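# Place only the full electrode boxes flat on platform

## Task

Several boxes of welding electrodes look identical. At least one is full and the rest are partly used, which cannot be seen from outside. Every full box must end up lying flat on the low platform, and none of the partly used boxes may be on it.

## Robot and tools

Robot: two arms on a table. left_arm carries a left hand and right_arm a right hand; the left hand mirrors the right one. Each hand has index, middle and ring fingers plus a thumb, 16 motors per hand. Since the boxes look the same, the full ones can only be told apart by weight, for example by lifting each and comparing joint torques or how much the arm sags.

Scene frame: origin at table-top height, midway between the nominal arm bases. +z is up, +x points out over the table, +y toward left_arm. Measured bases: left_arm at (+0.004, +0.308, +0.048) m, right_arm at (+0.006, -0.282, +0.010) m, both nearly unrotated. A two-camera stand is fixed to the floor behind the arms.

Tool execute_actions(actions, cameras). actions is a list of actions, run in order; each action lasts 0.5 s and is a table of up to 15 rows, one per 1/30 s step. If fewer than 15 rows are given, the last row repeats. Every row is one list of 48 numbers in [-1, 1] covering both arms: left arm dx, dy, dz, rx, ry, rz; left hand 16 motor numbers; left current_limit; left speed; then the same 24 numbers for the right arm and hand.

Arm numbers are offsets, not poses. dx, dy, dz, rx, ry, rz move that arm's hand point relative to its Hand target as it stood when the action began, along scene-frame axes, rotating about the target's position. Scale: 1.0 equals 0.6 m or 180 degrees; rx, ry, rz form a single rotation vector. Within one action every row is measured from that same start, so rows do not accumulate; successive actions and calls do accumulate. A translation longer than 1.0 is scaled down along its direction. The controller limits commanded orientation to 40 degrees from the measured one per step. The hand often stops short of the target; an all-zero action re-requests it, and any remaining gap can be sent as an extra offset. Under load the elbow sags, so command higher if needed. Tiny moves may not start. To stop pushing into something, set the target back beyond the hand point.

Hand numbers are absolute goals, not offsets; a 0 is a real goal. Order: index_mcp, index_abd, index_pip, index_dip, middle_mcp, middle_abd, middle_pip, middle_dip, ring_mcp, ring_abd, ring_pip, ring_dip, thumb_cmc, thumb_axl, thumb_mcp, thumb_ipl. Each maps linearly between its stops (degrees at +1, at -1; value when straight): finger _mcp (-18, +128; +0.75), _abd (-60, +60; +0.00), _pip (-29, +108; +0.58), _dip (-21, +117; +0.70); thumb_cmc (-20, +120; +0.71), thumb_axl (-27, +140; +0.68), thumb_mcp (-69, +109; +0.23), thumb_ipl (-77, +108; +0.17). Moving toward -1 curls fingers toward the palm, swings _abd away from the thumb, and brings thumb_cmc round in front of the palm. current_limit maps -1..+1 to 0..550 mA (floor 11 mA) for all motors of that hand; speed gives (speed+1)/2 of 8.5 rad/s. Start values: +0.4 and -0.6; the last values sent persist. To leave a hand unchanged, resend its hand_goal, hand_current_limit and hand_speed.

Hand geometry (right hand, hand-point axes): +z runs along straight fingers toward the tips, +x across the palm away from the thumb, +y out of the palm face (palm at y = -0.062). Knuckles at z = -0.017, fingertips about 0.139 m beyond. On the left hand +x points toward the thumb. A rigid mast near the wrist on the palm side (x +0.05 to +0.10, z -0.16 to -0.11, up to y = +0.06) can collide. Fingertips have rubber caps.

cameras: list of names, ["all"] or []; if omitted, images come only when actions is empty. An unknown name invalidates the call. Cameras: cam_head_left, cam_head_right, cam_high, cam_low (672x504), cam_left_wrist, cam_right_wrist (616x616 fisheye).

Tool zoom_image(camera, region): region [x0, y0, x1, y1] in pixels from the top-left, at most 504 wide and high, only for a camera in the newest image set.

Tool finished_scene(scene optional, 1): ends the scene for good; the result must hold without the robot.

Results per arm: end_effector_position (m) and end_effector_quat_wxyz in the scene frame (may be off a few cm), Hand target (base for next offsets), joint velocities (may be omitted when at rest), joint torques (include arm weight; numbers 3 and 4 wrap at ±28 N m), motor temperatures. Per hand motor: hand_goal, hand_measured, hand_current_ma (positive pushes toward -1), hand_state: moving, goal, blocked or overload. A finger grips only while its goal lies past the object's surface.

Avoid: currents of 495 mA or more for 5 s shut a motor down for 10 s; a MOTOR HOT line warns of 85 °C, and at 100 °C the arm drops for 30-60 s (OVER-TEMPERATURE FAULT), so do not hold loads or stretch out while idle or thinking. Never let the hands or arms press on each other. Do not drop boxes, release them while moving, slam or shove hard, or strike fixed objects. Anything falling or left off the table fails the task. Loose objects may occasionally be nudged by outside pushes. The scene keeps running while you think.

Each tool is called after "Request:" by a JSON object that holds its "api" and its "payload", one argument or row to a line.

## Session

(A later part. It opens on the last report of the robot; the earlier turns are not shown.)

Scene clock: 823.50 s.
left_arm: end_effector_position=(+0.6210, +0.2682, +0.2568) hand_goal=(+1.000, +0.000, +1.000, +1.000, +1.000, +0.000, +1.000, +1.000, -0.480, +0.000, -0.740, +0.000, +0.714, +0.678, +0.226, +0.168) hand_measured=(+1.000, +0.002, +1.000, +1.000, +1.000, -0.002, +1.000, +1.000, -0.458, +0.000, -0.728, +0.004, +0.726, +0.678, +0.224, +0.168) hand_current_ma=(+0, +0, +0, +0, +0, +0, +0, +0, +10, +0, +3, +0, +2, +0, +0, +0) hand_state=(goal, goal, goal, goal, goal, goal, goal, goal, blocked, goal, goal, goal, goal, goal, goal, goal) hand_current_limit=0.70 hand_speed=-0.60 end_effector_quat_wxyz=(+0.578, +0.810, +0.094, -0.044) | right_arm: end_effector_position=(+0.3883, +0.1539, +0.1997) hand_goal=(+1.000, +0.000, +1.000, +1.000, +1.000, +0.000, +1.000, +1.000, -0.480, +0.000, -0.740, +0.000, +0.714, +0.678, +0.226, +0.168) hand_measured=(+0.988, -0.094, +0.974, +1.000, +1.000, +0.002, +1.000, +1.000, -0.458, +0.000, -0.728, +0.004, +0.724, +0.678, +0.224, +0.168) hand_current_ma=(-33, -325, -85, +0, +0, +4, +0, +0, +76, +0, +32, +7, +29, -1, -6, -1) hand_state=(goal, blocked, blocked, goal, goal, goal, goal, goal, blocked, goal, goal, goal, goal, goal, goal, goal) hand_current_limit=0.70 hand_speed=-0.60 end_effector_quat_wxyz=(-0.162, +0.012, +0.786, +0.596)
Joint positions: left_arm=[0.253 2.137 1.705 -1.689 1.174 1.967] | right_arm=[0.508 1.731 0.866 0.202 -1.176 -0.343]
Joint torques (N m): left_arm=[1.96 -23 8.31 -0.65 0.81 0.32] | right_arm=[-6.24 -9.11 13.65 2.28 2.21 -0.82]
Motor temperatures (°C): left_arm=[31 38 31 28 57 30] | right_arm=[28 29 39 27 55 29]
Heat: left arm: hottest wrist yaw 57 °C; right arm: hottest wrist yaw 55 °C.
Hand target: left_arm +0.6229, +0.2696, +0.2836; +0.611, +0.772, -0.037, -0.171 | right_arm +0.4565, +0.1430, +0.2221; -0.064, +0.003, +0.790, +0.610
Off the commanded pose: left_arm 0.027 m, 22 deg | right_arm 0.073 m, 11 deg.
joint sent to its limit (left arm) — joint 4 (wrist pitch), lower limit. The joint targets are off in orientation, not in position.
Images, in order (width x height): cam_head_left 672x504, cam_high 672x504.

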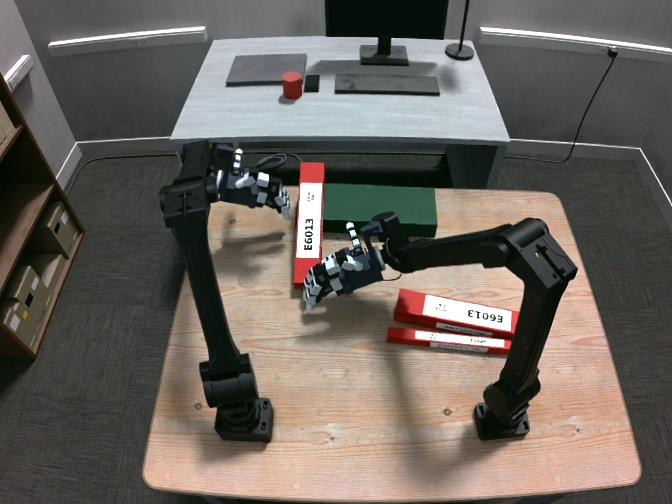

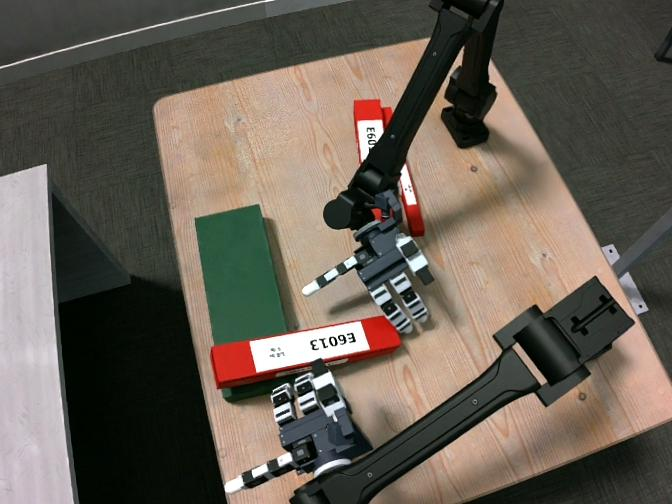

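Request:
{"api": "execute_actions", "payload": {
  "actions": [
    [[0.0,0.0,0.0,0,0,0, 1,0,1,1,1,0,1,1,-0.48,0,-0.74,0,0.714,0.678,0.226,0.168,0.7,-0.6, 0.03,0.0,0.005,0,0,0, 1,0,1,1,1,0,1,1,-0.48,0,-0.74,0,0.714,0.678,0.226,0.168,0.7,-0.6]],
    [[0.0,0.0,0.0,0,0,0, 1,0,1,1,1,0,1,1,-0.48,0,-0.74,0,0.714,0.678,0.226,0.168,0.7,-0.6, 0.02,0.0,0.005,0,0,0, 1,0,1,1,1,0,1,1,-0.48,0,-0.74,0,0.714,0.678,0.226,0.168,0.7,-0.6]]
  ],
  "cameras": ["cam_high","cam_head_left"]
}}

Request:
{"api": "zoom_image", "payload": {
  "camera": "cam_head_left",
  "region": [240, 150, 440, 350]
}}

Scene clock: 825.60 s.
left_arm: end_effector_position=(+0.6210, +0.2682, +0.2568) hand_goal=(+1.000, +0.000, +1.000, +1.000, +1.000, +0.000, +1.000, +1.000, -0.480, +0.000, -0.740, +0.000, +0.714, +0.678, +0.226, +0.168) hand_measured=(+1.000, +0.002, +1.000, +1.000, +1.000, -0.002, +1.000, +1.000, -0.458, +0.000, -0.728, +0.004, +0.726, +0.678, +0.224, +0.168) hand_current_ma=(+0, +0, +0, +0, +0, +0, +0, +0, +10, +0, +3, +0, +2, +0, +0, +0) hand_state=(goal, goal, goal, goal, goal, goal, goal, goal, blocked, goal, goal, goal, goal, goal, goal, goal) hand_current_limit=0.70 hand_speed=-0.60 end_effector_quat_wxyz=(+0.578, +0.810, +0.094, -0.044) | right_arm: end_effector_position=(+0.4249, +0.1567, +0.2174) hand_goal=(+1.000, +0.000, +1.000, +1.000, +1.000, +0.000, +1.000, +1.000, -0.480, +0.000, -0.740, +0.000, +0.714, +0.678, +0.226, +0.168) hand_measured=(+0.972, -0.212, +0.960, +0.982, +1.000, -0.020, +1.000, +1.000, -0.458, +0.000, -0.728, +0.004, +0.724, +0.678, +0.224, +0.168) hand_current_ma=(-95, -467, -134, -54, +0, -53, +0, +0, +76, +0, +32, +7, +29, -1, -4, -1) hand_state=(blocked, blocked, blocked, goal, goal, goal, goal, goal, blocked, goal, goal, goal, goal, goal, goal, goal) hand_current_limit=0.70 hand_speed=-0.60 end_effector_quat_wxyz=(-0.153, +0.010, +0.782, +0.604)
Joint positions: left_arm=[0.253 2.137 1.705 -1.689 1.174 1.967] | right_arm=[0.475 1.763 0.97 0.129 -1.198 -0.37]
Joint torques (N m): left_arm=[1.9 -23 8.32 -0.66 0.8 0.33] | right_arm=[-5.95 -9.58 12.44 2.39 2.21 -0.81]
Motor temperatures (°C): left_arm=[31 39 31 28 56 30] | right_arm=[28 29 39 27 55 29]
Heat: left arm: hottest wrist yaw 56 °C; right arm: hottest wrist yaw 55 °C.
Hand target: left_arm +0.6229, +0.2696, +0.2836; +0.611, +0.772, -0.037, -0.171 | right_arm +0.4866, +0.1429, +0.2280; -0.064, +0.003, +0.790, +0.610
Off the commanded pose: left_arm 0.027 m, 22 deg | right_arm 0.064 m, 10 deg.
joint sent to its limit (left arm) — joint 4 (wrist pitch), lower limit. The joint targets are off in orientation, not in position.
Images, in order (width x height): cam_head_left 672x504, cam_high 672x504.

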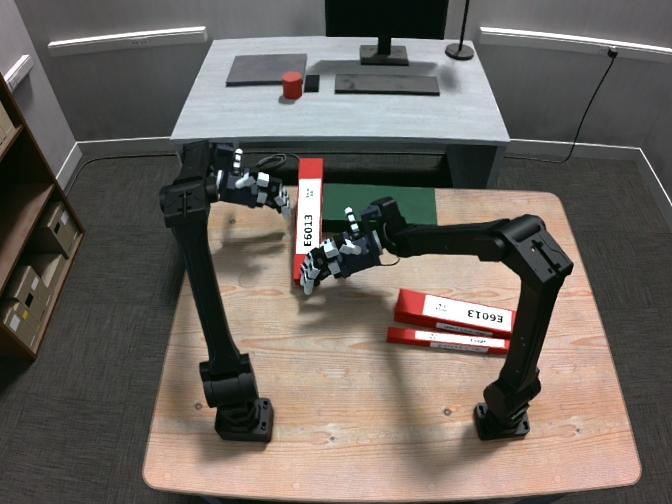

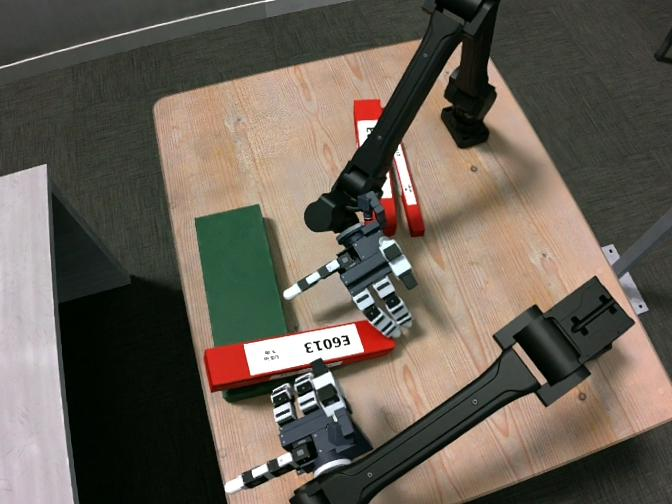

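Scaled by 2.520.

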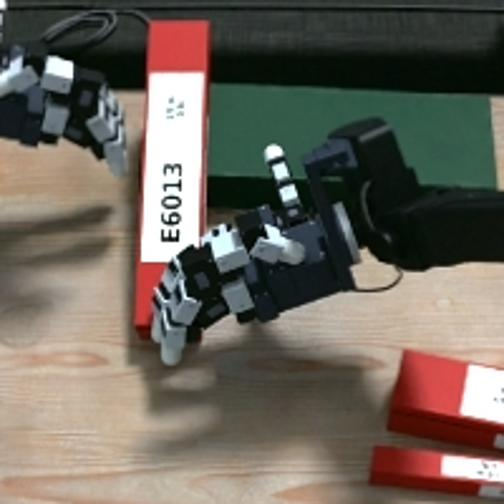

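Request:
{"api": "execute_actions", "payload": {
  "actions": [
    [[0.0,0.0,0.0,0,0,0, 1,0,1,1,1,0,1,1,-0.48,0,-0.74,0,0.714,0.678,0.226,0.168,0.7,-0.6, -0.12,-0.02,0.04,0,0,0, 1,0,1,1,1,0,1,1,-0.48,0,-0.74,0,0.714,0.678,0.226,0.168,0.7,-0.6]],
    [[0.0,0.0,0.0,0,0,0, 1,0,1,1,1,0,1,1,-0.48,0,-0.74,0,0.714,0.678,0.226,0.168,0.7,-0.6, -0.12,-0.02,0.03,0,0,-0.1, 1,0,1,1,1,0,1,1,-0.48,0,-0.74,0,0.714,0.678,0.226,0.168,0.7,-0.6]],
    [[0.0,0.0,0.0,0,0,0, 1,0,1,1,1,0,1,1,-0.48,0,-0.74,0,0.714,0.678,0.226,0.168,0.7,-0.6, -0.04,0,0.0,0,0,-0.15, 1,0,1,1,1,0,1,1,-0.48,0,-0.74,0,0.714,0.678,0.226,0.168,0.7,-0.6]],
    [[0.0,0.0,0.0,0,0,0, 1,0,1,1,1,0,1,1,-0.48,0,-0.74,0,0.714,0.678,0.226,0.168,0.7,-0.6, 0,0,0.0,0,0,-0.15, 1,0,1,1,1,0,1,1,-0.48,0,-0.74,0,0.714,0.678,0.226,0.168,0.7,-0.6]],
    [[0.0,0.0,0.0,0,0,0, 1,0,1,1,1,0,1,1,-0.48,0,-0.74,0,0.714,0.678,0.226,0.168,0.7,-0.6, 0,0,0.0,0,0,-0.1, 1,0,1,1,1,0,1,1,-0.48,0,-0.74,0,0.714,0.678,0.226,0.168,0.7,-0.6]]
  ],
  "cameras": ["cam_high","cam_head_left"]
}}

Scene clock: 830.87 s.
left_arm: end_effector_position=(+0.6210, +0.2682, +0.2568) hand_goal=(+1.000, +0.000, +1.000, +1.000, +1.000, +0.000, +1.000, +1.000, -0.480, +0.000, -0.740, +0.000, +0.714, +0.678, +0.226, +0.168) hand_measured=(+1.000, +0.002, +1.000, +1.000, +1.000, -0.002, +1.000, +1.000, -0.458, +0.000, -0.728, +0.004, +0.726, +0.678, +0.224, +0.168) hand_current_ma=(+0, +0, +0, +0, +0, +0, +0, +0, +10, +0, +3, +0, +2, +0, +0, +0) hand_state=(goal, goal, goal, goal, goal, goal, goal, goal, blocked, goal, goal, goal, goal, goal, goal, goal) hand_current_limit=0.70 hand_speed=-0.60 end_effector_quat_wxyz=(+0.578, +0.810, +0.094, -0.044) | right_arm: end_effector_position=(+0.3178, +0.1068, +0.2584) hand_goal=(+1.000, +0.000, +1.000, +1.000, +1.000, +0.000, +1.000, +1.000, -0.480, +0.000, -0.740, +0.000, +0.714, +0.678, +0.226, +0.168) hand_measured=(+1.000, +0.000, +0.998, +0.998, +1.000, +0.000, +1.000, +1.000, -0.458, +0.000, -0.728, +0.004, +0.724, +0.678, +0.224, +0.168) hand_current_ma=(+0, -1, -3, -5, +0, +0, +0, +0, +76, +0, +32, +7, +29, -1, -5, -1) hand_state=(goal, goal, goal, goal, goal, goal, goal, goal, blocked, goal, goal, goal, goal, goal, goal, goal) hand_current_limit=0.70 hand_speed=-0.60 end_effector_quat_wxyz=(+0.398, +0.549, +0.565, +0.469)
Joint positions: left_arm=[0.253 2.137 1.705 -1.689 1.174 1.967] | right_arm=[1.218 1.537 0.784 0.171 1.114 0.601]
Joint torques (N m): left_arm=[1.73 -23.06 8.32 -0.65 0.8 0.32] | right_arm=[0.32 -8.7 10.35 1.07 0.66 0.15]
Heat: left arm: hottest wrist yaw 53 °C; right arm: hottest wrist yaw 54 °C.
Hand target: left_arm +0.6229, +0.2696, +0.2836; +0.611, +0.772, -0.037, -0.171 | right_arm +0.3186, +0.1189, +0.2701; +0.387, +0.560, +0.556, +0.477
Off the commanded pose: left_arm 0.027 m, 22 deg | right_arm 0.017 m, 2 deg.
joint sent to its limit (left arm) — joint 4 (wrist pitch), lower limit. The joint targets are off in orientation, not in position.
Images, in order (width x height): cam_head_left 672x504, cam_high 672x504.

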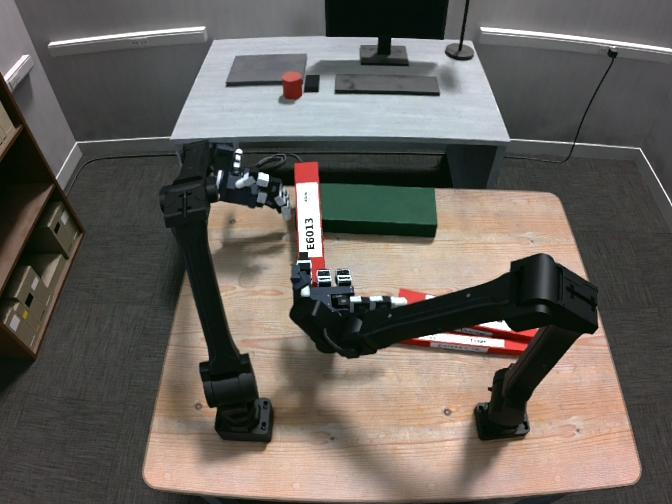

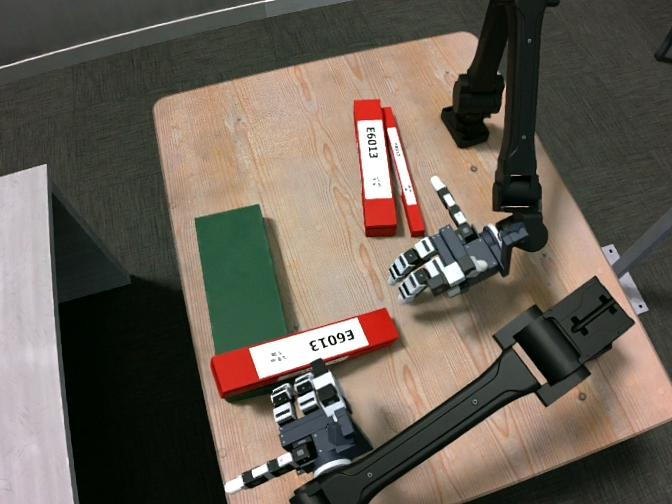

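Request:
{"api": "zoom_image", "payload": {
  "camera": "cam_high",
  "region": [320, 230, 480, 390]
}}

Request:
{"api": "zoom_image", "payload": {
  "camera": "cam_head_left",
  "region": [260, 150, 380, 330]
}}

Scaled by 3.150.

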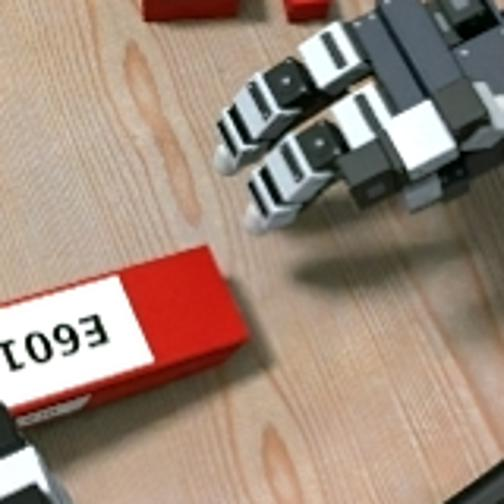

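Scaled by 2.800.

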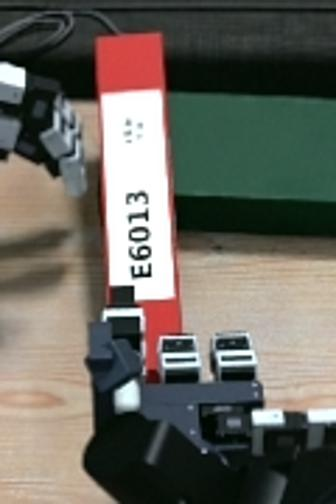

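Request:
{"api": "execute_actions", "payload": {
  "actions": [
    [[0.0,0.0,0.0,0,0,0, 1,0,1,1,1,0,1,1,-0.48,0,-0.74,0,0.714,0.678,0.226,0.168,0.7,-0.6, -0.01,0.06,-0.04,0,0,0, 1,0,1,1,1,0,1,1,-0.48,0,-0.74,0,0.714,0.678,0.226,0.168,0.7,-0.6]],
    [[0.0,0.0,0.0,0,0,0, 1,0,1,1,1,0,1,1,-0.48,0,-0.74,0,0.714,0.678,0.226,0.168,0.7,-0.6, 0,0.0,-0.06,0,0,0, 1,0,1,1,1,0,1,1,-0.48,0,-0.74,0,0.714,0.678,0.226,0.168,0.7,-0.6]]
  ],
  "cameras": ["cam_high"]
}}

Request:
{"api": "zoom_image", "payload": {
  "camera": "cam_high",
  "region": [320, 230, 480, 390]
}}

Scene clock: 833.33 s.
left_arm: end_effector_position=(+0.6210, +0.2682, +0.2568) hand_goal=(+1.000, +0.000, +1.000, +1.000, +1.000, +0.000, +1.000, +1.000, -0.480, +0.000, -0.740, +0.000, +0.714, +0.678, +0.226, +0.168) hand_measured=(+1.000, +0.002, +1.000, +1.000, +1.000, -0.002, +1.000, +1.000, -0.458, +0.000, -0.728, +0.004, +0.726, +0.678, +0.224, +0.168) hand_current_ma=(+0, +0, +0, +0, +0, +0, +0, +0, +10, +0, +3, +0, +2, +0, +0, +0) hand_state=(goal, goal, goal, goal, goal, goal, goal, goal, blocked, goal, goal, goal, goal, goal, goal, goal) hand_current_limit=0.70 hand_speed=-0.60 end_effector_quat_wxyz=(+0.578, +0.810, +0.094, -0.044) | right_arm: end_effector_position=(+0.3125, +0.1473, +0.2058) hand_goal=(+1.000, +0.000, +1.000, +1.000, +1.000, +0.000, +1.000, +1.000, -0.480, +0.000, -0.740, +0.000, +0.714, +0.678, +0.226, +0.168) hand_measured=(+1.000, +0.000, +0.998, +0.998, +1.000, +0.000, +1.000, +1.000, -0.458, +0.000, -0.728, +0.004, +0.724, +0.678, +0.224, +0.168) hand_current_ma=(+0, -1, -3, -5, +0, +0, +0, +0, +76, +0, +32, +7, +29, -1, -5, -1) hand_state=(goal, goal, goal, goal, goal, goal, goal, goal, blocked, goal, goal, goal, goal, goal, goal, goal) hand_current_limit=0.70 hand_speed=-0.60 end_effector_quat_wxyz=(+0.397, +0.554, +0.568, +0.462)
Joint positions: left_arm=[0.253 2.137 1.705 -1.689 1.174 1.967] | right_arm=[1.257 1.725 0.87 0.184 1.142 0.69]
Joint torques (N m): left_arm=[1.79 -22.95 8.32 -0.66 0.8 0.32] | right_arm=[0.09 -10.29 8.24 2.29 0.73 0.14]
Heat: left arm: hottest wrist yaw 52 °C; right arm: hottest wrist yaw 53 °C.
Hand target: left_arm +0.6229, +0.2696, +0.2836; +0.611, +0.772, -0.037, -0.171 | right_arm +0.3125, +0.1550, +0.2102; +0.387, +0.560, +0.556, +0.477
Off the commanded pose: left_arm 0.027 m, 22 deg | right_arm 0.009 m, 3 deg.
joint sent to its limit (left arm) — joint 4 (wrist pitch), lower limit. The joint targets are off in orientation, not in position.
Images, in order (width x height): cam_high 672x504.

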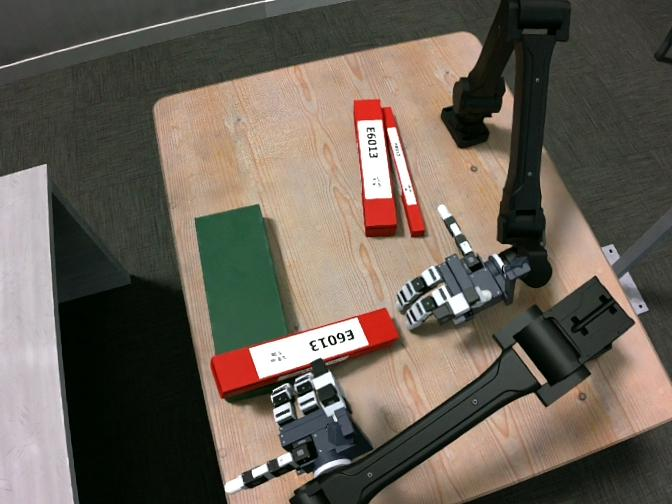

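Scaled by 3.150.

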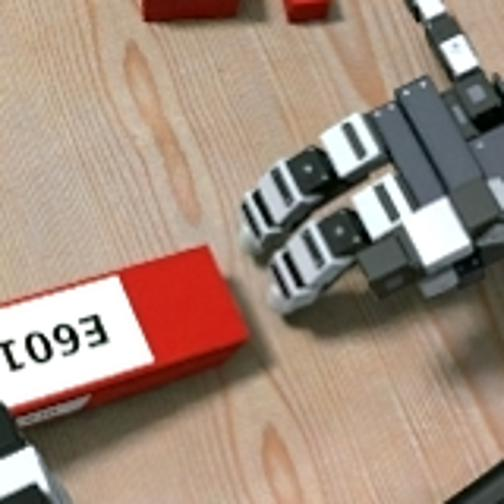

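Request:
{"api": "execute_actions", "payload": {
  "actions": [
    [[0.0,0.0,0.0,0,0,0, 1,0,1,1,1,0,1,1,-0.48,0,-0.74,0,0.714,0.678,0.226,0.168,0.7,-0.6, 0.05,0.005,0.0,0,0,0, 1,0,1,1,1,0,1,1,-0.48,0,-0.74,0,0.714,0.678,0.226,0.168,0.7,-0.6]],
    [[0.0,0.0,0.0,0,0,0, 1,0,1,1,1,0,1,1,-0.48,0,-0.74,0,0.714,0.678,0.226,0.168,0.7,-0.6, 0.03,0.0,0,0,0,0, 1,0,1,1,1,0,1,1,-0.48,0,-0.74,0,0.714,0.678,0.226,0.168,0.7,-0.6]]
  ],
  "cameras": ["cam_high"]
}}

Request:
{"api": "zoom_image", "payload": {
  "camera": "cam_high",
  "region": [200, 230, 440, 410]
}}

Scene clock: 835.67 s.
left_arm: end_effector_position=(+0.6210, +0.2682, +0.2568) hand_goal=(+1.000, +0.000, +1.000, +1.000, +1.000, +0.000, +1.000, +1.000, -0.480, +0.000, -0.740, +0.000, +0.714, +0.678, +0.226, +0.168) hand_measured=(+1.000, +0.002, +1.000, +1.000, +1.000, -0.002, +1.000, +1.000, -0.458, +0.000, -0.728, +0.004, +0.726, +0.678, +0.224, +0.168) hand_current_ma=(+0, +0, +0, +0, +0, +0, +0, +0, +10, +0, +3, +0, +2, +0, +0, +0) hand_state=(goal, goal, goal, goal, goal, goal, goal, goal, blocked, goal, goal, goal, goal, goal, goal, goal) hand_current_limit=0.70 hand_speed=-0.60 end_effector_quat_wxyz=(+0.578, +0.810, +0.094, -0.044) | right_arm: end_effector_position=(+0.3443, +0.1511, +0.2029) hand_goal=(+1.000, +0.000, +1.000, +1.000, +1.000, +0.000, +1.000, +1.000, -0.480, +0.000, -0.740, +0.000, +0.714, +0.678, +0.226, +0.168) hand_measured=(+1.000, +0.000, +1.000, +1.000, +1.000, +0.000, +1.000, +1.000, -0.458, +0.000, -0.728, +0.004, +0.724, +0.678, +0.224, +0.168) hand_current_ma=(+0, -1, +0, +0, +1, +0, +0, +0, +76, +0, +32, +7, +29, -1, -5, -1) hand_state=(goal, goal, goal, goal, goal, goal, goal, goal, blocked, goal, goal, goal, goal, goal, goal, goal) hand_current_limit=0.70 hand_speed=-0.60 end_effector_quat_wxyz=(+0.384, +0.554, +0.572, +0.468)
Joint positions: left_arm=[0.253 2.137 1.705 -1.689 1.174 1.967] | right_arm=[1.192 1.75 0.882 0.287 1.065 0.603]
Joint torques (N m): left_arm=[1.85 -23.06 8.31 -0.62 0.8 0.32] | right_arm=[-2.2 -9.58 9.83 2.67 0.56 -0.19]
Heat: left arm: hottest wrist yaw 52 °C; right arm: hottest wrist yaw 52 °C.
Hand target: left_arm +0.6229, +0.2696, +0.2836; +0.611, +0.772, -0.037, -0.171 | right_arm +0.3606, +0.1579, +0.2103; +0.387, +0.561, +0.556, +0.477
Off the commanded pose: left_arm 0.027 m, 22 deg | right_arm 0.019 m, 2 deg.
joint sent to its limit (left arm) — joint 4 (wrist pitch), lower limit. The joint targets are off in orientation, not in position.
Images, in order (width x height): cam_high 672x504.

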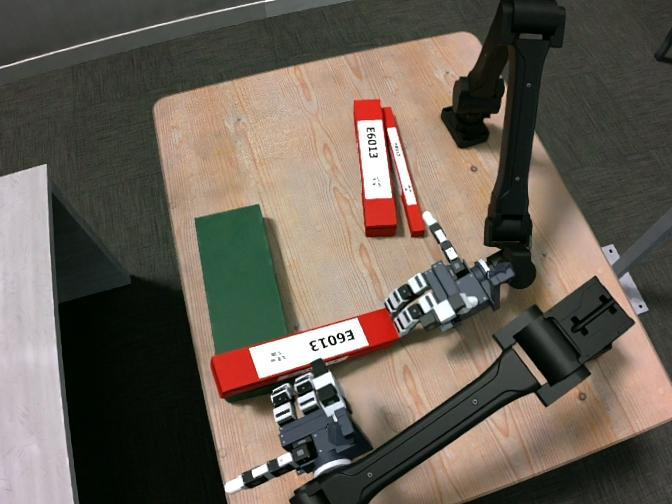

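Scaled by 2.100.

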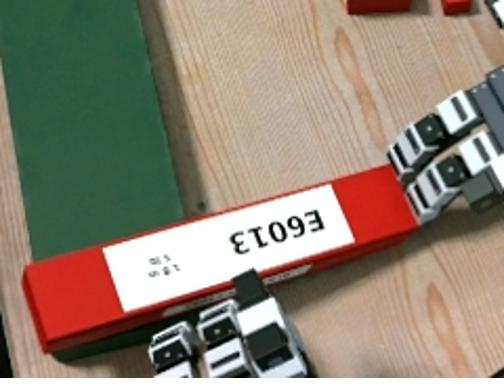

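Request:
{"api": "execute_actions", "payload": {
  "actions": [
    [[0.0,0.0,0.0,0,0,0, 1,0,1,1,1,0,1,1,-0.48,0,-0.74,0,0.714,0.678,0.226,0.168,0.7,-0.6, 0.03,0.0,0.0,0,0,0, 1,0,1,1,1,0,1,1,-0.48,0,-0.74,0,0.714,0.678,0.226,0.168,0.7,-0.6]],
    [[0.0,0.0,0.0,0,0,0, 1,0,1,1,1,0,1,1,-0.48,0,-0.74,0,0.714,0.678,0.226,0.168,0.7,-0.6, 0.03,0.0,0,0,0,0, 1,0,1,1,1,0,1,1,-0.48,0,-0.74,0,0.714,0.678,0.226,0.168,0.7,-0.6]]
  ],
  "cameras": ["cam_high","cam_low"]
}}

Request:
{"api": "zoom_image", "payload": {
  "camera": "cam_low",
  "region": [320, 180, 500, 290]
}}

Scene clock: 837.40 s.
left_arm: end_effector_position=(+0.6210, +0.2682, +0.2568) hand_goal=(+1.000, +0.000, +1.000, +1.000, +1.000, +0.000, +1.000, +1.000, -0.480, +0.000, -0.740, +0.000, +0.714, +0.678, +0.226, +0.168) hand_measured=(+1.000, +0.002, +1.000, +1.000, +1.000, -0.002, +1.000, +1.000, -0.458, +0.000, -0.728, +0.004, +0.726, +0.678, +0.224, +0.168) hand_current_ma=(+0, +0, +0, +0, +0, +0, +0, +0, +10, +0, +3, +0, +2, +0, +0, +0) hand_state=(goal, goal, goal, goal, goal, goal, goal, goal, blocked, goal, goal, goal, goal, goal, goal, goal) hand_current_limit=0.70 hand_speed=-0.60 end_effector_quat_wxyz=(+0.578, +0.810, +0.094, -0.044) | right_arm: end_effector_position=(+0.3561, +0.1580, +0.1977) hand_goal=(+1.000, +0.000, +1.000, +1.000, +1.000, +0.000, +1.000, +1.000, -0.480, +0.000, -0.740, +0.000, +0.714, +0.678, +0.226, +0.168) hand_measured=(+1.002, +0.012, +1.000, +1.000, +1.000, +0.002, +1.000, +1.000, -0.458, +0.000, -0.728, +0.004, +0.724, +0.678, +0.224, +0.168) hand_current_ma=(+2, +28, +1, +0, +0, +2, +0, +0, +76, +0, +32, +7, +29, -1, -5, -1) hand_state=(goal, goal, goal, goal, goal, goal, goal, goal, blocked, goal, goal, goal, goal, goal, goal, goal) hand_current_limit=0.70 hand_speed=-0.60 end_effector_quat_wxyz=(+0.380, +0.540, +0.588, +0.467)
Joint positions: left_arm=[0.253 2.137 1.705 -1.689 1.174 1.967] | right_arm=[1.168 1.767 0.884 0.333 1.014 0.539]
Joint torques (N m): left_arm=[1.79 -23.06 8.35 -0.65 0.8 0.32] | right_arm=[-5.54 -9.23 11.41 3.22 0.18 -0.22]
Motor temperatures (°C): left_arm=[31 40 32 28 51 29] | right_arm=[28 29 39 27 52 29]
Heat: left arm: hottest wrist yaw 51 °C; right arm: hottest wrist yaw 52 °C.
Hand target: left_arm +0.6229, +0.2696, +0.2836; +0.611, +0.772, -0.037, -0.171 | right_arm +0.3965, +0.1580, +0.2103; +0.387, +0.560, +0.556, +0.477
Off the commanded pose: left_arm 0.027 m, 22 deg | right_arm 0.042 m, 5 deg.
joint sent to its limit (left arm) — joint 4 (wrist pitch), lower limit. The joint targets are off in orientation, not in position.
Images, in order (width x height): cam_high 672x504, cam_low 672x504.

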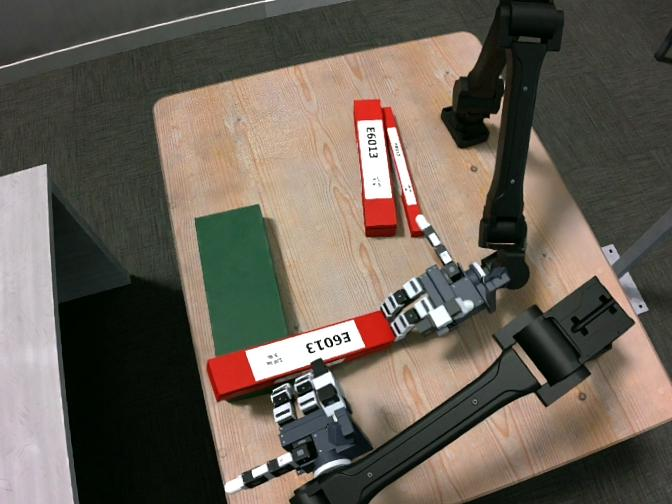

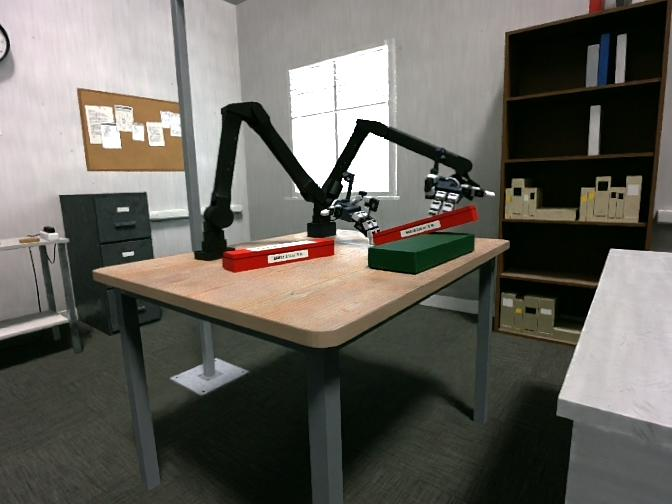

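Scaled by 2.800.

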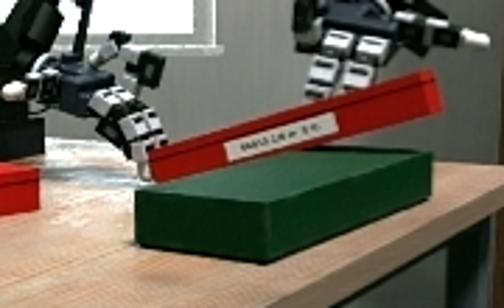

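Request:
{"api": "execute_actions", "payload": {
  "actions": [
    [[0.0,0.0,0.0,0,0,0, 1,0,1,1,1,0,1,1,-0.48,0,-0.74,0,0.714,0.678,0.226,0.168,0.7,-0.6, 0.03,0.0,0.005,0,0,0, 1,0,1,1,1,0,1,1,-0.48,0,-0.74,0,0.714,0.678,0.226,0.168,0.7,-0.6]]
  ],
  "cameras": ["cam_high","cam_low"]
}}

Request:
{"api": "zoom_image", "payload": {
  "camera": "cam_low",
  "region": [320, 180, 500, 290]
}}

Scene clock: 838.47 s.
left_arm: end_effector_position=(+0.6210, +0.2682, +0.2568) hand_goal=(+1.000, +0.000, +1.000, +1.000, +1.000, +0.000, +1.000, +1.000, -0.480, +0.000, -0.740, +0.000, +0.714, +0.678, +0.226, +0.168) hand_measured=(+1.000, +0.002, +1.000, +1.000, +1.000, -0.002, +1.000, +1.000, -0.458, +0.000, -0.728, +0.004, +0.726, +0.678, +0.224, +0.168) hand_current_ma=(+0, +0, +0, +0, +0, +0, +0, +0, +10, +0, +3, +0, +2, +0, +0, +0) hand_state=(goal, goal, goal, goal, goal, goal, goal, goal, blocked, goal, goal, goal, goal, goal, goal, goal) hand_current_limit=0.70 hand_speed=-0.60 end_effector_quat_wxyz=(+0.578, +0.810, +0.094, -0.044) | right_arm: end_effector_position=(+0.3720, +0.1591, +0.1985) hand_goal=(+1.000, +0.000, +1.000, +1.000, +1.000, +0.000, +1.000, +1.000, -0.480, +0.000, -0.740, +0.000, +0.714, +0.678, +0.226, +0.168) hand_measured=(+1.000, +0.010, +1.000, +1.000, +1.000, +0.002, +1.000, +1.000, -0.458, +0.000, -0.728, +0.004, +0.724, +0.678, +0.224, +0.168) hand_current_ma=(+2, +25, +1, +0, +1, +2, +0, +0, +76, +0, +32, +7, +29, -1, -5, -1) hand_state=(goal, goal, goal, goal, goal, goal, goal, goal, blocked, goal, goal, goal, goal, goal, goal, goal) hand_current_limit=0.70 hand_speed=-0.60 end_effector_quat_wxyz=(+0.380, +0.538, +0.592, +0.464)
Joint positions: left_arm=[0.253 2.137 1.705 -1.689 1.174 1.967] | right_arm=[1.137 1.775 0.899 0.345 0.983 0.506]
Joint torques (N m): left_arm=[1.79 -23.12 8.32 -0.68 0.8 0.32] | right_arm=[-5.66 -9.29 11.89 3.28 0.25 -0.15]
Heat: left arm: hottest wrist yaw 51 °C; right arm: hottest wrist yaw 51 °C.
Hand target: left_arm +0.6229, +0.2696, +0.2836; +0.611, +0.772, -0.037, -0.171 | right_arm +0.4145, +0.1580, +0.2131; +0.387, +0.560, +0.556, +0.477
Off the commanded pose: left_arm 0.027 m, 22 deg | right_arm 0.045 m, 5 deg.
joint sent to its limit (left arm) — joint 4 (wrist pitch), lower limit. The joint targets are off in orientation, not in position.
Images, in order (width x height): cam_high 672x504, cam_low 672x504.

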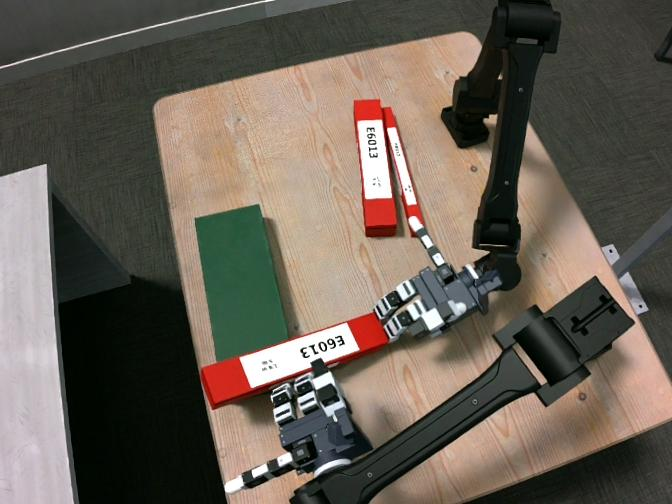

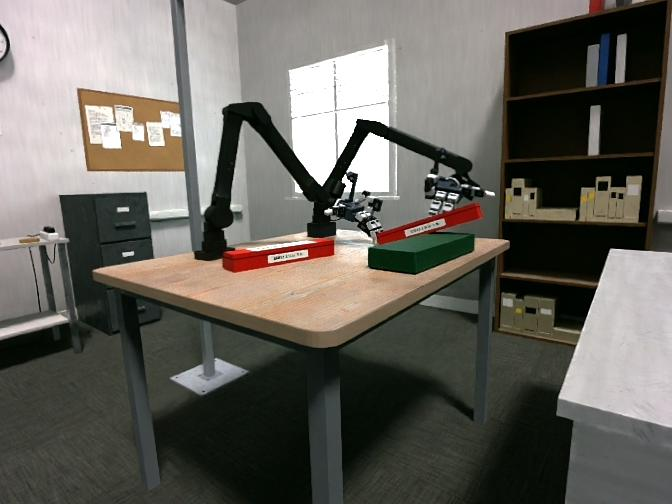

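Scaled by 2.800.

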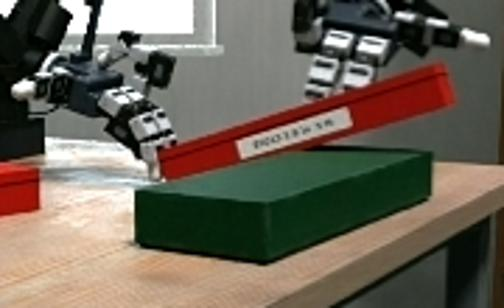

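Request:
{"api": "execute_actions", "payload": {
  "actions": [
    [[0.0,-0.05,-0.02,0,0,0, 1,0,1,1,1,0,1,1,-0.48,0,-0.74,0,0.714,0.678,0.226,0.168,0.7,-0.6, 0,0.0,0.0,0,0,0, 1,0,1,1,1,0,1,1,-0.48,0,-0.74,0,0.714,0.678,0.226,0.168,0.7,-0.6]],
    [[0.0,-0.05,0.0,0,0,0, 1,0,1,1,1,0,1,1,-0.48,0,-0.74,0,0.714,0.678,0.226,0.168,0.7,-0.6, 0,-0.01,0.0,0,0,0, 1,0,1,1,1,0,1,1,-0.48,0,-0.74,0,0.714,0.678,0.226,0.168,0.7,-0.6]]
  ],
  "cameras": ["cam_high","cam_low","cam_head_left"]
}}

Request:
{"api": "zoom_image", "payload": {
  "camera": "cam_low",
  "region": [320, 180, 500, 290]
}}

Scene clock: 840.60 s.
left_arm: end_effector_position=(+0.6209, +0.2529, +0.2587) hand_goal=(+1.000, +0.000, +1.000, +1.000, +1.000, +0.000, +1.000, +1.000, -0.480, +0.000, -0.740, +0.000, +0.714, +0.678, +0.226, +0.168) hand_measured=(+1.000, +0.016, +1.000, +1.000, +1.000, +0.006, +1.000, +1.000, -0.458, +0.000, -0.728, +0.004, +0.726, +0.678, +0.224, +0.168) hand_current_ma=(+0, +4, +0, +0, +0, +1, +0, +0, +10, +0, +3, +0, +2, +0, +0, +0) hand_state=(goal, goal, goal, goal, goal, goal, goal, goal, blocked, goal, goal, goal, goal, goal, goal, goal) hand_current_limit=0.70 hand_speed=-0.60 end_effector_quat_wxyz=(+0.581, +0.808, +0.084, -0.048) | right_arm: end_effector_position=(+0.3737, +0.1597, +0.1982) hand_goal=(+1.000, +0.000, +1.000, +1.000, +1.000, +0.000, +1.000, +1.000, -0.480, +0.000, -0.740, +0.000, +0.714, +0.678, +0.226, +0.168) hand_measured=(+1.002, +0.004, +1.000, +1.000, +1.000, +0.002, +1.000, +1.000, -0.458, +0.000, -0.728, +0.004, +0.724, +0.678, +0.224, +0.168) hand_current_ma=(+2, +9, +1, +0, +0, +2, +0, +0, +76, +0, +32, +7, +29, -1, -5, -1) hand_state=(goal, goal, goal, goal, goal, goal, goal, goal, blocked, goal, goal, goal, goal, goal, goal, goal) hand_current_limit=0.70 hand_speed=-0.60 end_effector_quat_wxyz=(+0.378, +0.539, +0.592, +0.465)
Joint positions: left_arm=[0.228 2.137 1.705 -1.687 1.186 1.968] | right_arm=[1.134 1.777 0.901 0.348 0.978 0.506]
Joint torques (N m): left_arm=[-4.72 -20.95 7.99 -0.72 1.54 0.31] | right_arm=[-5.83 -10.11 10.55 3.49 0.29 -0.19]
Heat: left arm: hottest wrist yaw 51 °C; right arm: hottest wrist yaw 51 °C.
Hand target: left_arm +0.6229, +0.2096, +0.2715; +0.611, +0.772, -0.037, -0.172 | right_arm +0.4146, +0.1519, +0.2133; +0.387, +0.561, +0.556, +0.477
Off the commanded pose: left_arm 0.045 m, 21 deg | right_arm 0.044 m, 5 deg.
joint sent to its limit (left arm) — joint 4 (wrist pitch), lower limit. The joint targets are off in orientation, not in position.
Images, in order (width x height): cam_head_left 672x504, cam_high 672x504, cam_low 672x504.

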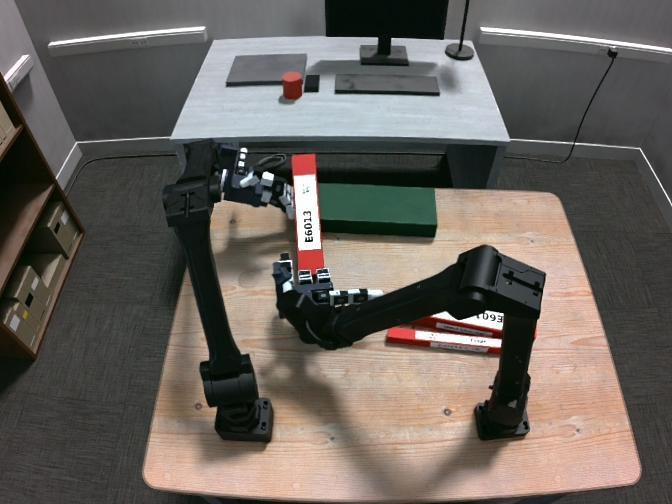

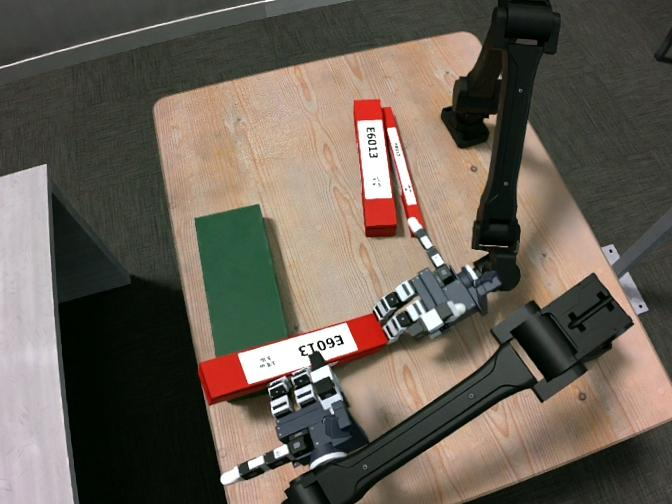

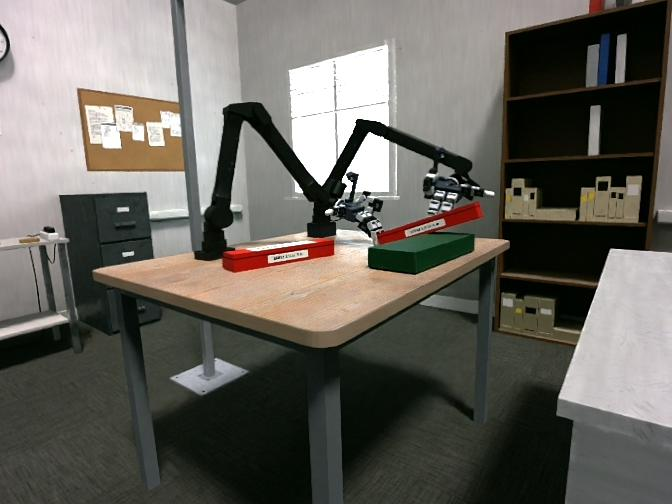

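Scaled by 2.800.

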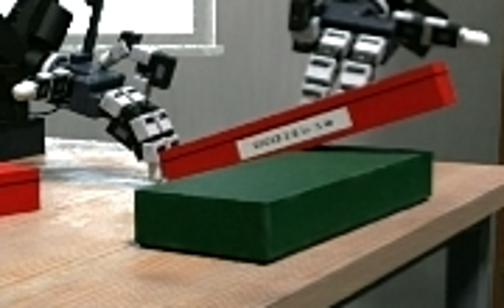

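Request:
{"api": "execute_actions", "payload": {
  "actions": [
    [[0.0,-0.03,0.0,0,0,0, 1,0,1,1,1,0,1,1,-0.48,0,-0.74,0,0.714,0.678,0.226,0.168,0.7,-0.6, 0,-0.02,0.0,0,0,0, 1,0,1,1,1,0,1,1,-0.48,0,-0.74,0,0.714,0.678,0.226,0.168,0.7,-0.6]],
    [[0.0,-0.03,0.0,0,0,0, 1,0,1,1,1,0,1,1,-0.48,0,-0.74,0,0.714,0.678,0.226,0.168,0.7,-0.6, 0,-0.02,0.0,0,0,0, 1,0,1,1,1,0,1,1,-0.48,0,-0.74,0,0.714,0.678,0.226,0.168,0.7,-0.6]]
  ],
  "cameras": ["cam_high","cam_head_left"]
}}

Request:
{"api": "zoom_image", "payload": {
  "camera": "cam_head_left",
  "region": [260, 140, 380, 320]
}}

Scene clock: 842.57 s.
left_arm: end_effector_position=(+0.6223, +0.2212, +0.2664) hand_goal=(+1.000, +0.000, +1.000, +1.000, +1.000, +0.000, +1.000, +1.000, -0.480, +0.000, -0.740, +0.000, +0.714, +0.678, +0.226, +0.168) hand_measured=(+1.000, +0.004, +1.000, +1.000, +1.002, +0.080, +1.000, +1.000, -0.458, +0.000, -0.728, +0.004, +0.726, +0.678, +0.224, +0.168) hand_current_ma=(+0, +0, +0, +0, +0, +80, +0, +0, +10, +0, +3, +0, +2, +0, +0, +0) hand_state=(goal, goal, goal, goal, goal, blocked, goal, goal, blocked, goal, goal, goal, goal, goal, goal, goal) hand_current_limit=0.70 hand_speed=-0.60 end_effector_quat_wxyz=(+0.587, +0.806, +0.056, -0.047) | right_arm: end_effector_position=(+0.3807, +0.1472, +0.1965) hand_goal=(+1.000, +0.000, +1.000, +1.000, +1.000, +0.000, +1.000, +1.000, -0.480, +0.000, -0.740, +0.000, +0.714, +0.678, +0.226, +0.168) hand_measured=(+1.002, +0.018, +1.000, +1.000, +1.000, +0.002, +1.000, +1.000, -0.458, +0.000, -0.728, +0.004, +0.724, +0.678, +0.224, +0.168) hand_current_ma=(+3, +47, +1, +0, +0, +2, +0, +0, +76, +0, +32, +7, +29, -1, -5, -1) hand_state=(goal, goal, goal, goal, goal, goal, goal, goal, blocked, goal, goal, goal, goal, goal, goal, goal) hand_current_limit=0.70 hand_speed=-0.60 end_effector_quat_wxyz=(+0.377, +0.543, +0.586, +0.468)
Joint positions: left_arm=[0.174 2.137 1.718 -1.674 1.21 1.971] | right_arm=[1.111 1.77 0.875 0.388 0.963 0.497]
Joint torques (N m): left_arm=[-5.3 -20.31 7.75 -1.24 1.55 0.11] | right_arm=[-5.71 -11.93 7.66 3.49 0.08 -0.25]
Heat: left arm: hottest wrist yaw 50 °C; right arm: hottest wrist yaw 51 °C.
Hand target: left_arm +0.6229, +0.1737, +0.2715; +0.611, +0.772, -0.037, -0.171 | right_arm +0.4145, +0.1280, +0.2133; +0.387, +0.560, +0.556, +0.477
Off the commanded pose: left_arm 0.048 m, 19 deg | right_arm 0.042 m, 4 deg.
joint sent to its limit (left arm) — joint 4 (wrist pitch), lower limit. The joint targets are off in position and orientation.
Images, in order (width x height): cam_head_left 672x504, cam_high 672x504.

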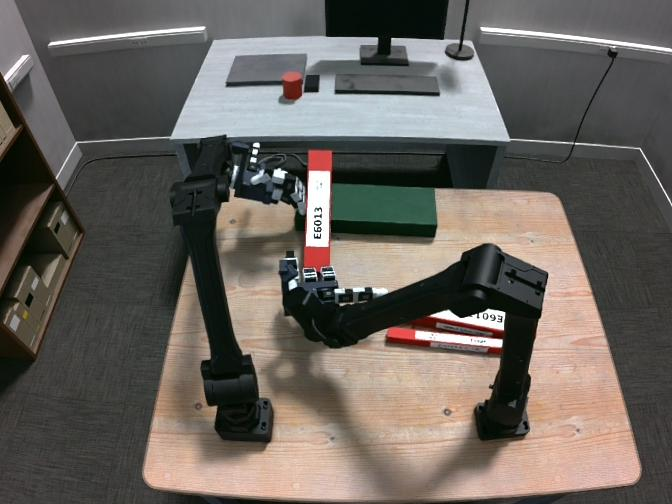

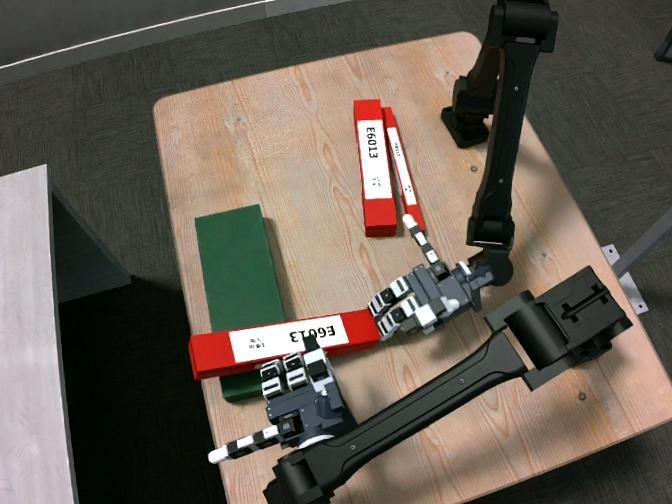

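Scaled by 2.800.

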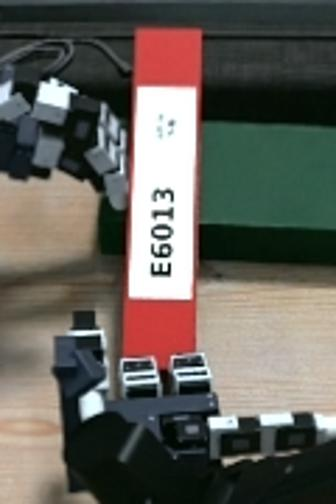

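Request:
{"api": "execute_actions", "payload": {
  "actions": [
    [[0.0,0.03,0.0,0,0,0, 1,0,1,1,1,0,1,1,-0.48,0,-0.74,0,0.714,0.678,0.226,0.168,0.7,-0.6, 0.01,-0.0,0.0,0,0,0, 1,0,1,1,1,0,1,1,-0.48,0,-0.74,0,0.714,0.678,0.226,0.168,0.7,-0.6]]
  ],
  "cameras": ["cam_low","cam_head_left"]
}}

Request:
{"api": "zoom_image", "payload": {
  "camera": "cam_low",
  "region": [320, 180, 500, 290]
}}

Scene clock: 843.73 s.
left_arm: end_effector_position=(+0.6218, +0.2211, +0.2663) hand_goal=(+1.000, +0.000, +1.000, +1.000, +1.000, +0.000, +1.000, +1.000, -0.480, +0.000, -0.740, +0.000, +0.714, +0.678, +0.226, +0.168) hand_measured=(+1.000, +0.004, +1.000, +1.000, +1.002, +0.080, +1.000, +1.000, -0.458, +0.000, -0.728, +0.004, +0.726, +0.678, +0.224, +0.168) hand_current_ma=(+0, +0, +0, +0, +0, +81, +0, +0, +10, +0, +3, +0, +2, +0, +0, +0) hand_state=(goal, goal, goal, goal, goal, blocked, goal, goal, blocked, goal, goal, goal, goal, goal, goal, goal) hand_current_limit=0.70 hand_speed=-0.60 end_effector_quat_wxyz=(+0.587, +0.807, +0.054, -0.046) | right_arm: end_effector_position=(+0.3812, +0.1483, +0.1963) hand_goal=(+1.000, +0.000, +1.000, +1.000, +1.000, +0.000, +1.000, +1.000, -0.480, +0.000, -0.740, +0.000, +0.714, +0.678, +0.226, +0.168) hand_measured=(+1.002, +0.022, +1.000, +1.000, +1.000, +0.002, +1.000, +1.000, -0.458, +0.000, -0.728, +0.004, +0.724, +0.678, +0.224, +0.168) hand_current_ma=(+3, +61, +1, +0, +0, +2, +0, +0, +76, +0, +32, +7, +29, -1, -5, -1) hand_state=(goal, blocked, goal, goal, goal, goal, goal, goal, blocked, goal, goal, goal, goal, goal, goal, goal) hand_current_limit=0.70 hand_speed=-0.60 end_effector_quat_wxyz=(+0.377, +0.540, +0.590, +0.467)
Joint positions: left_arm=[0.174 2.137 1.718 -1.674 1.208 1.976] | right_arm=[1.11 1.77 0.875 0.39 0.957 0.488]
Joint torques (N m): left_arm=[-2.73 -20.42 7.79 -1.25 1.25 0.13] | right_arm=[-6.42 -11.63 8.08 3.66 -0.11 -0.25]
Heat: left arm: hottest wrist yaw 50 °C; right arm: hottest wrist yaw 50 °C.
Hand target: left_arm +0.6229, +0.1915, +0.2715; +0.611, +0.772, -0.037, -0.172 | right_arm +0.4205, +0.1280, +0.2131; +0.387, +0.560, +0.556, +0.477
Off the commanded pose: left_arm 0.030 m, 18 deg | right_arm 0.047 m, 5 deg.
joint sent to its limit (left arm) — joint 4 (wrist pitch), lower limit. The joint targets are off in orientation, not in position.
Images, in order (width x height): cam_head_left 672x504, cam_low 672x504.

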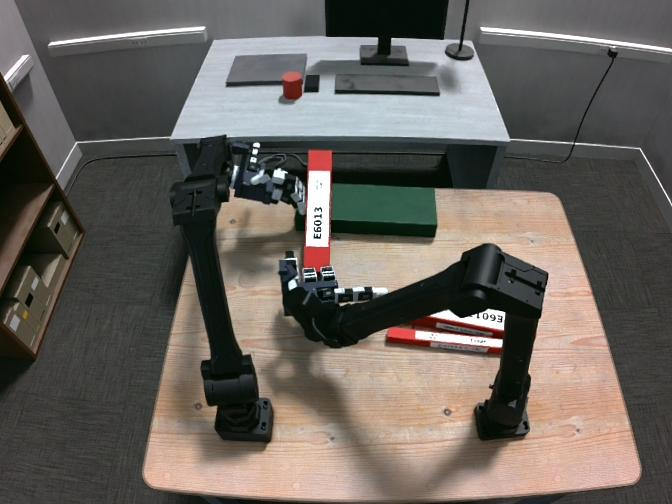

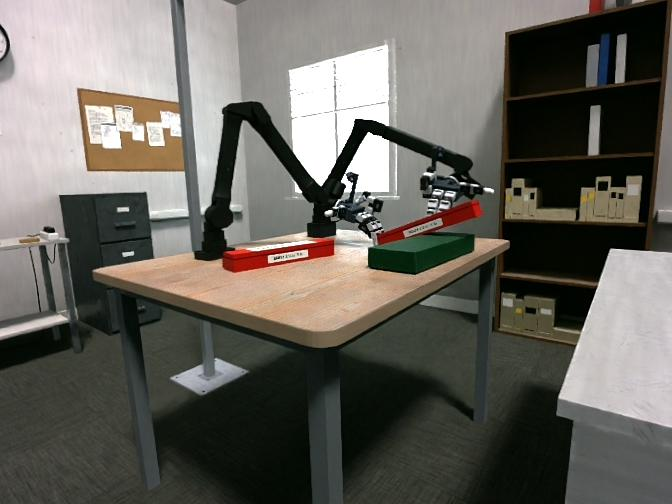

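Scaled by 2.800.

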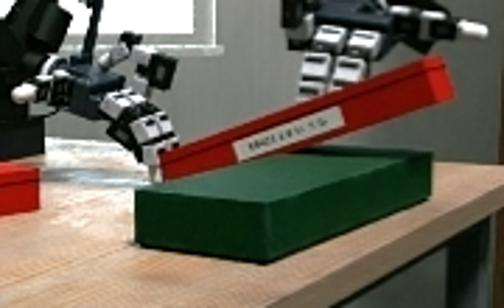

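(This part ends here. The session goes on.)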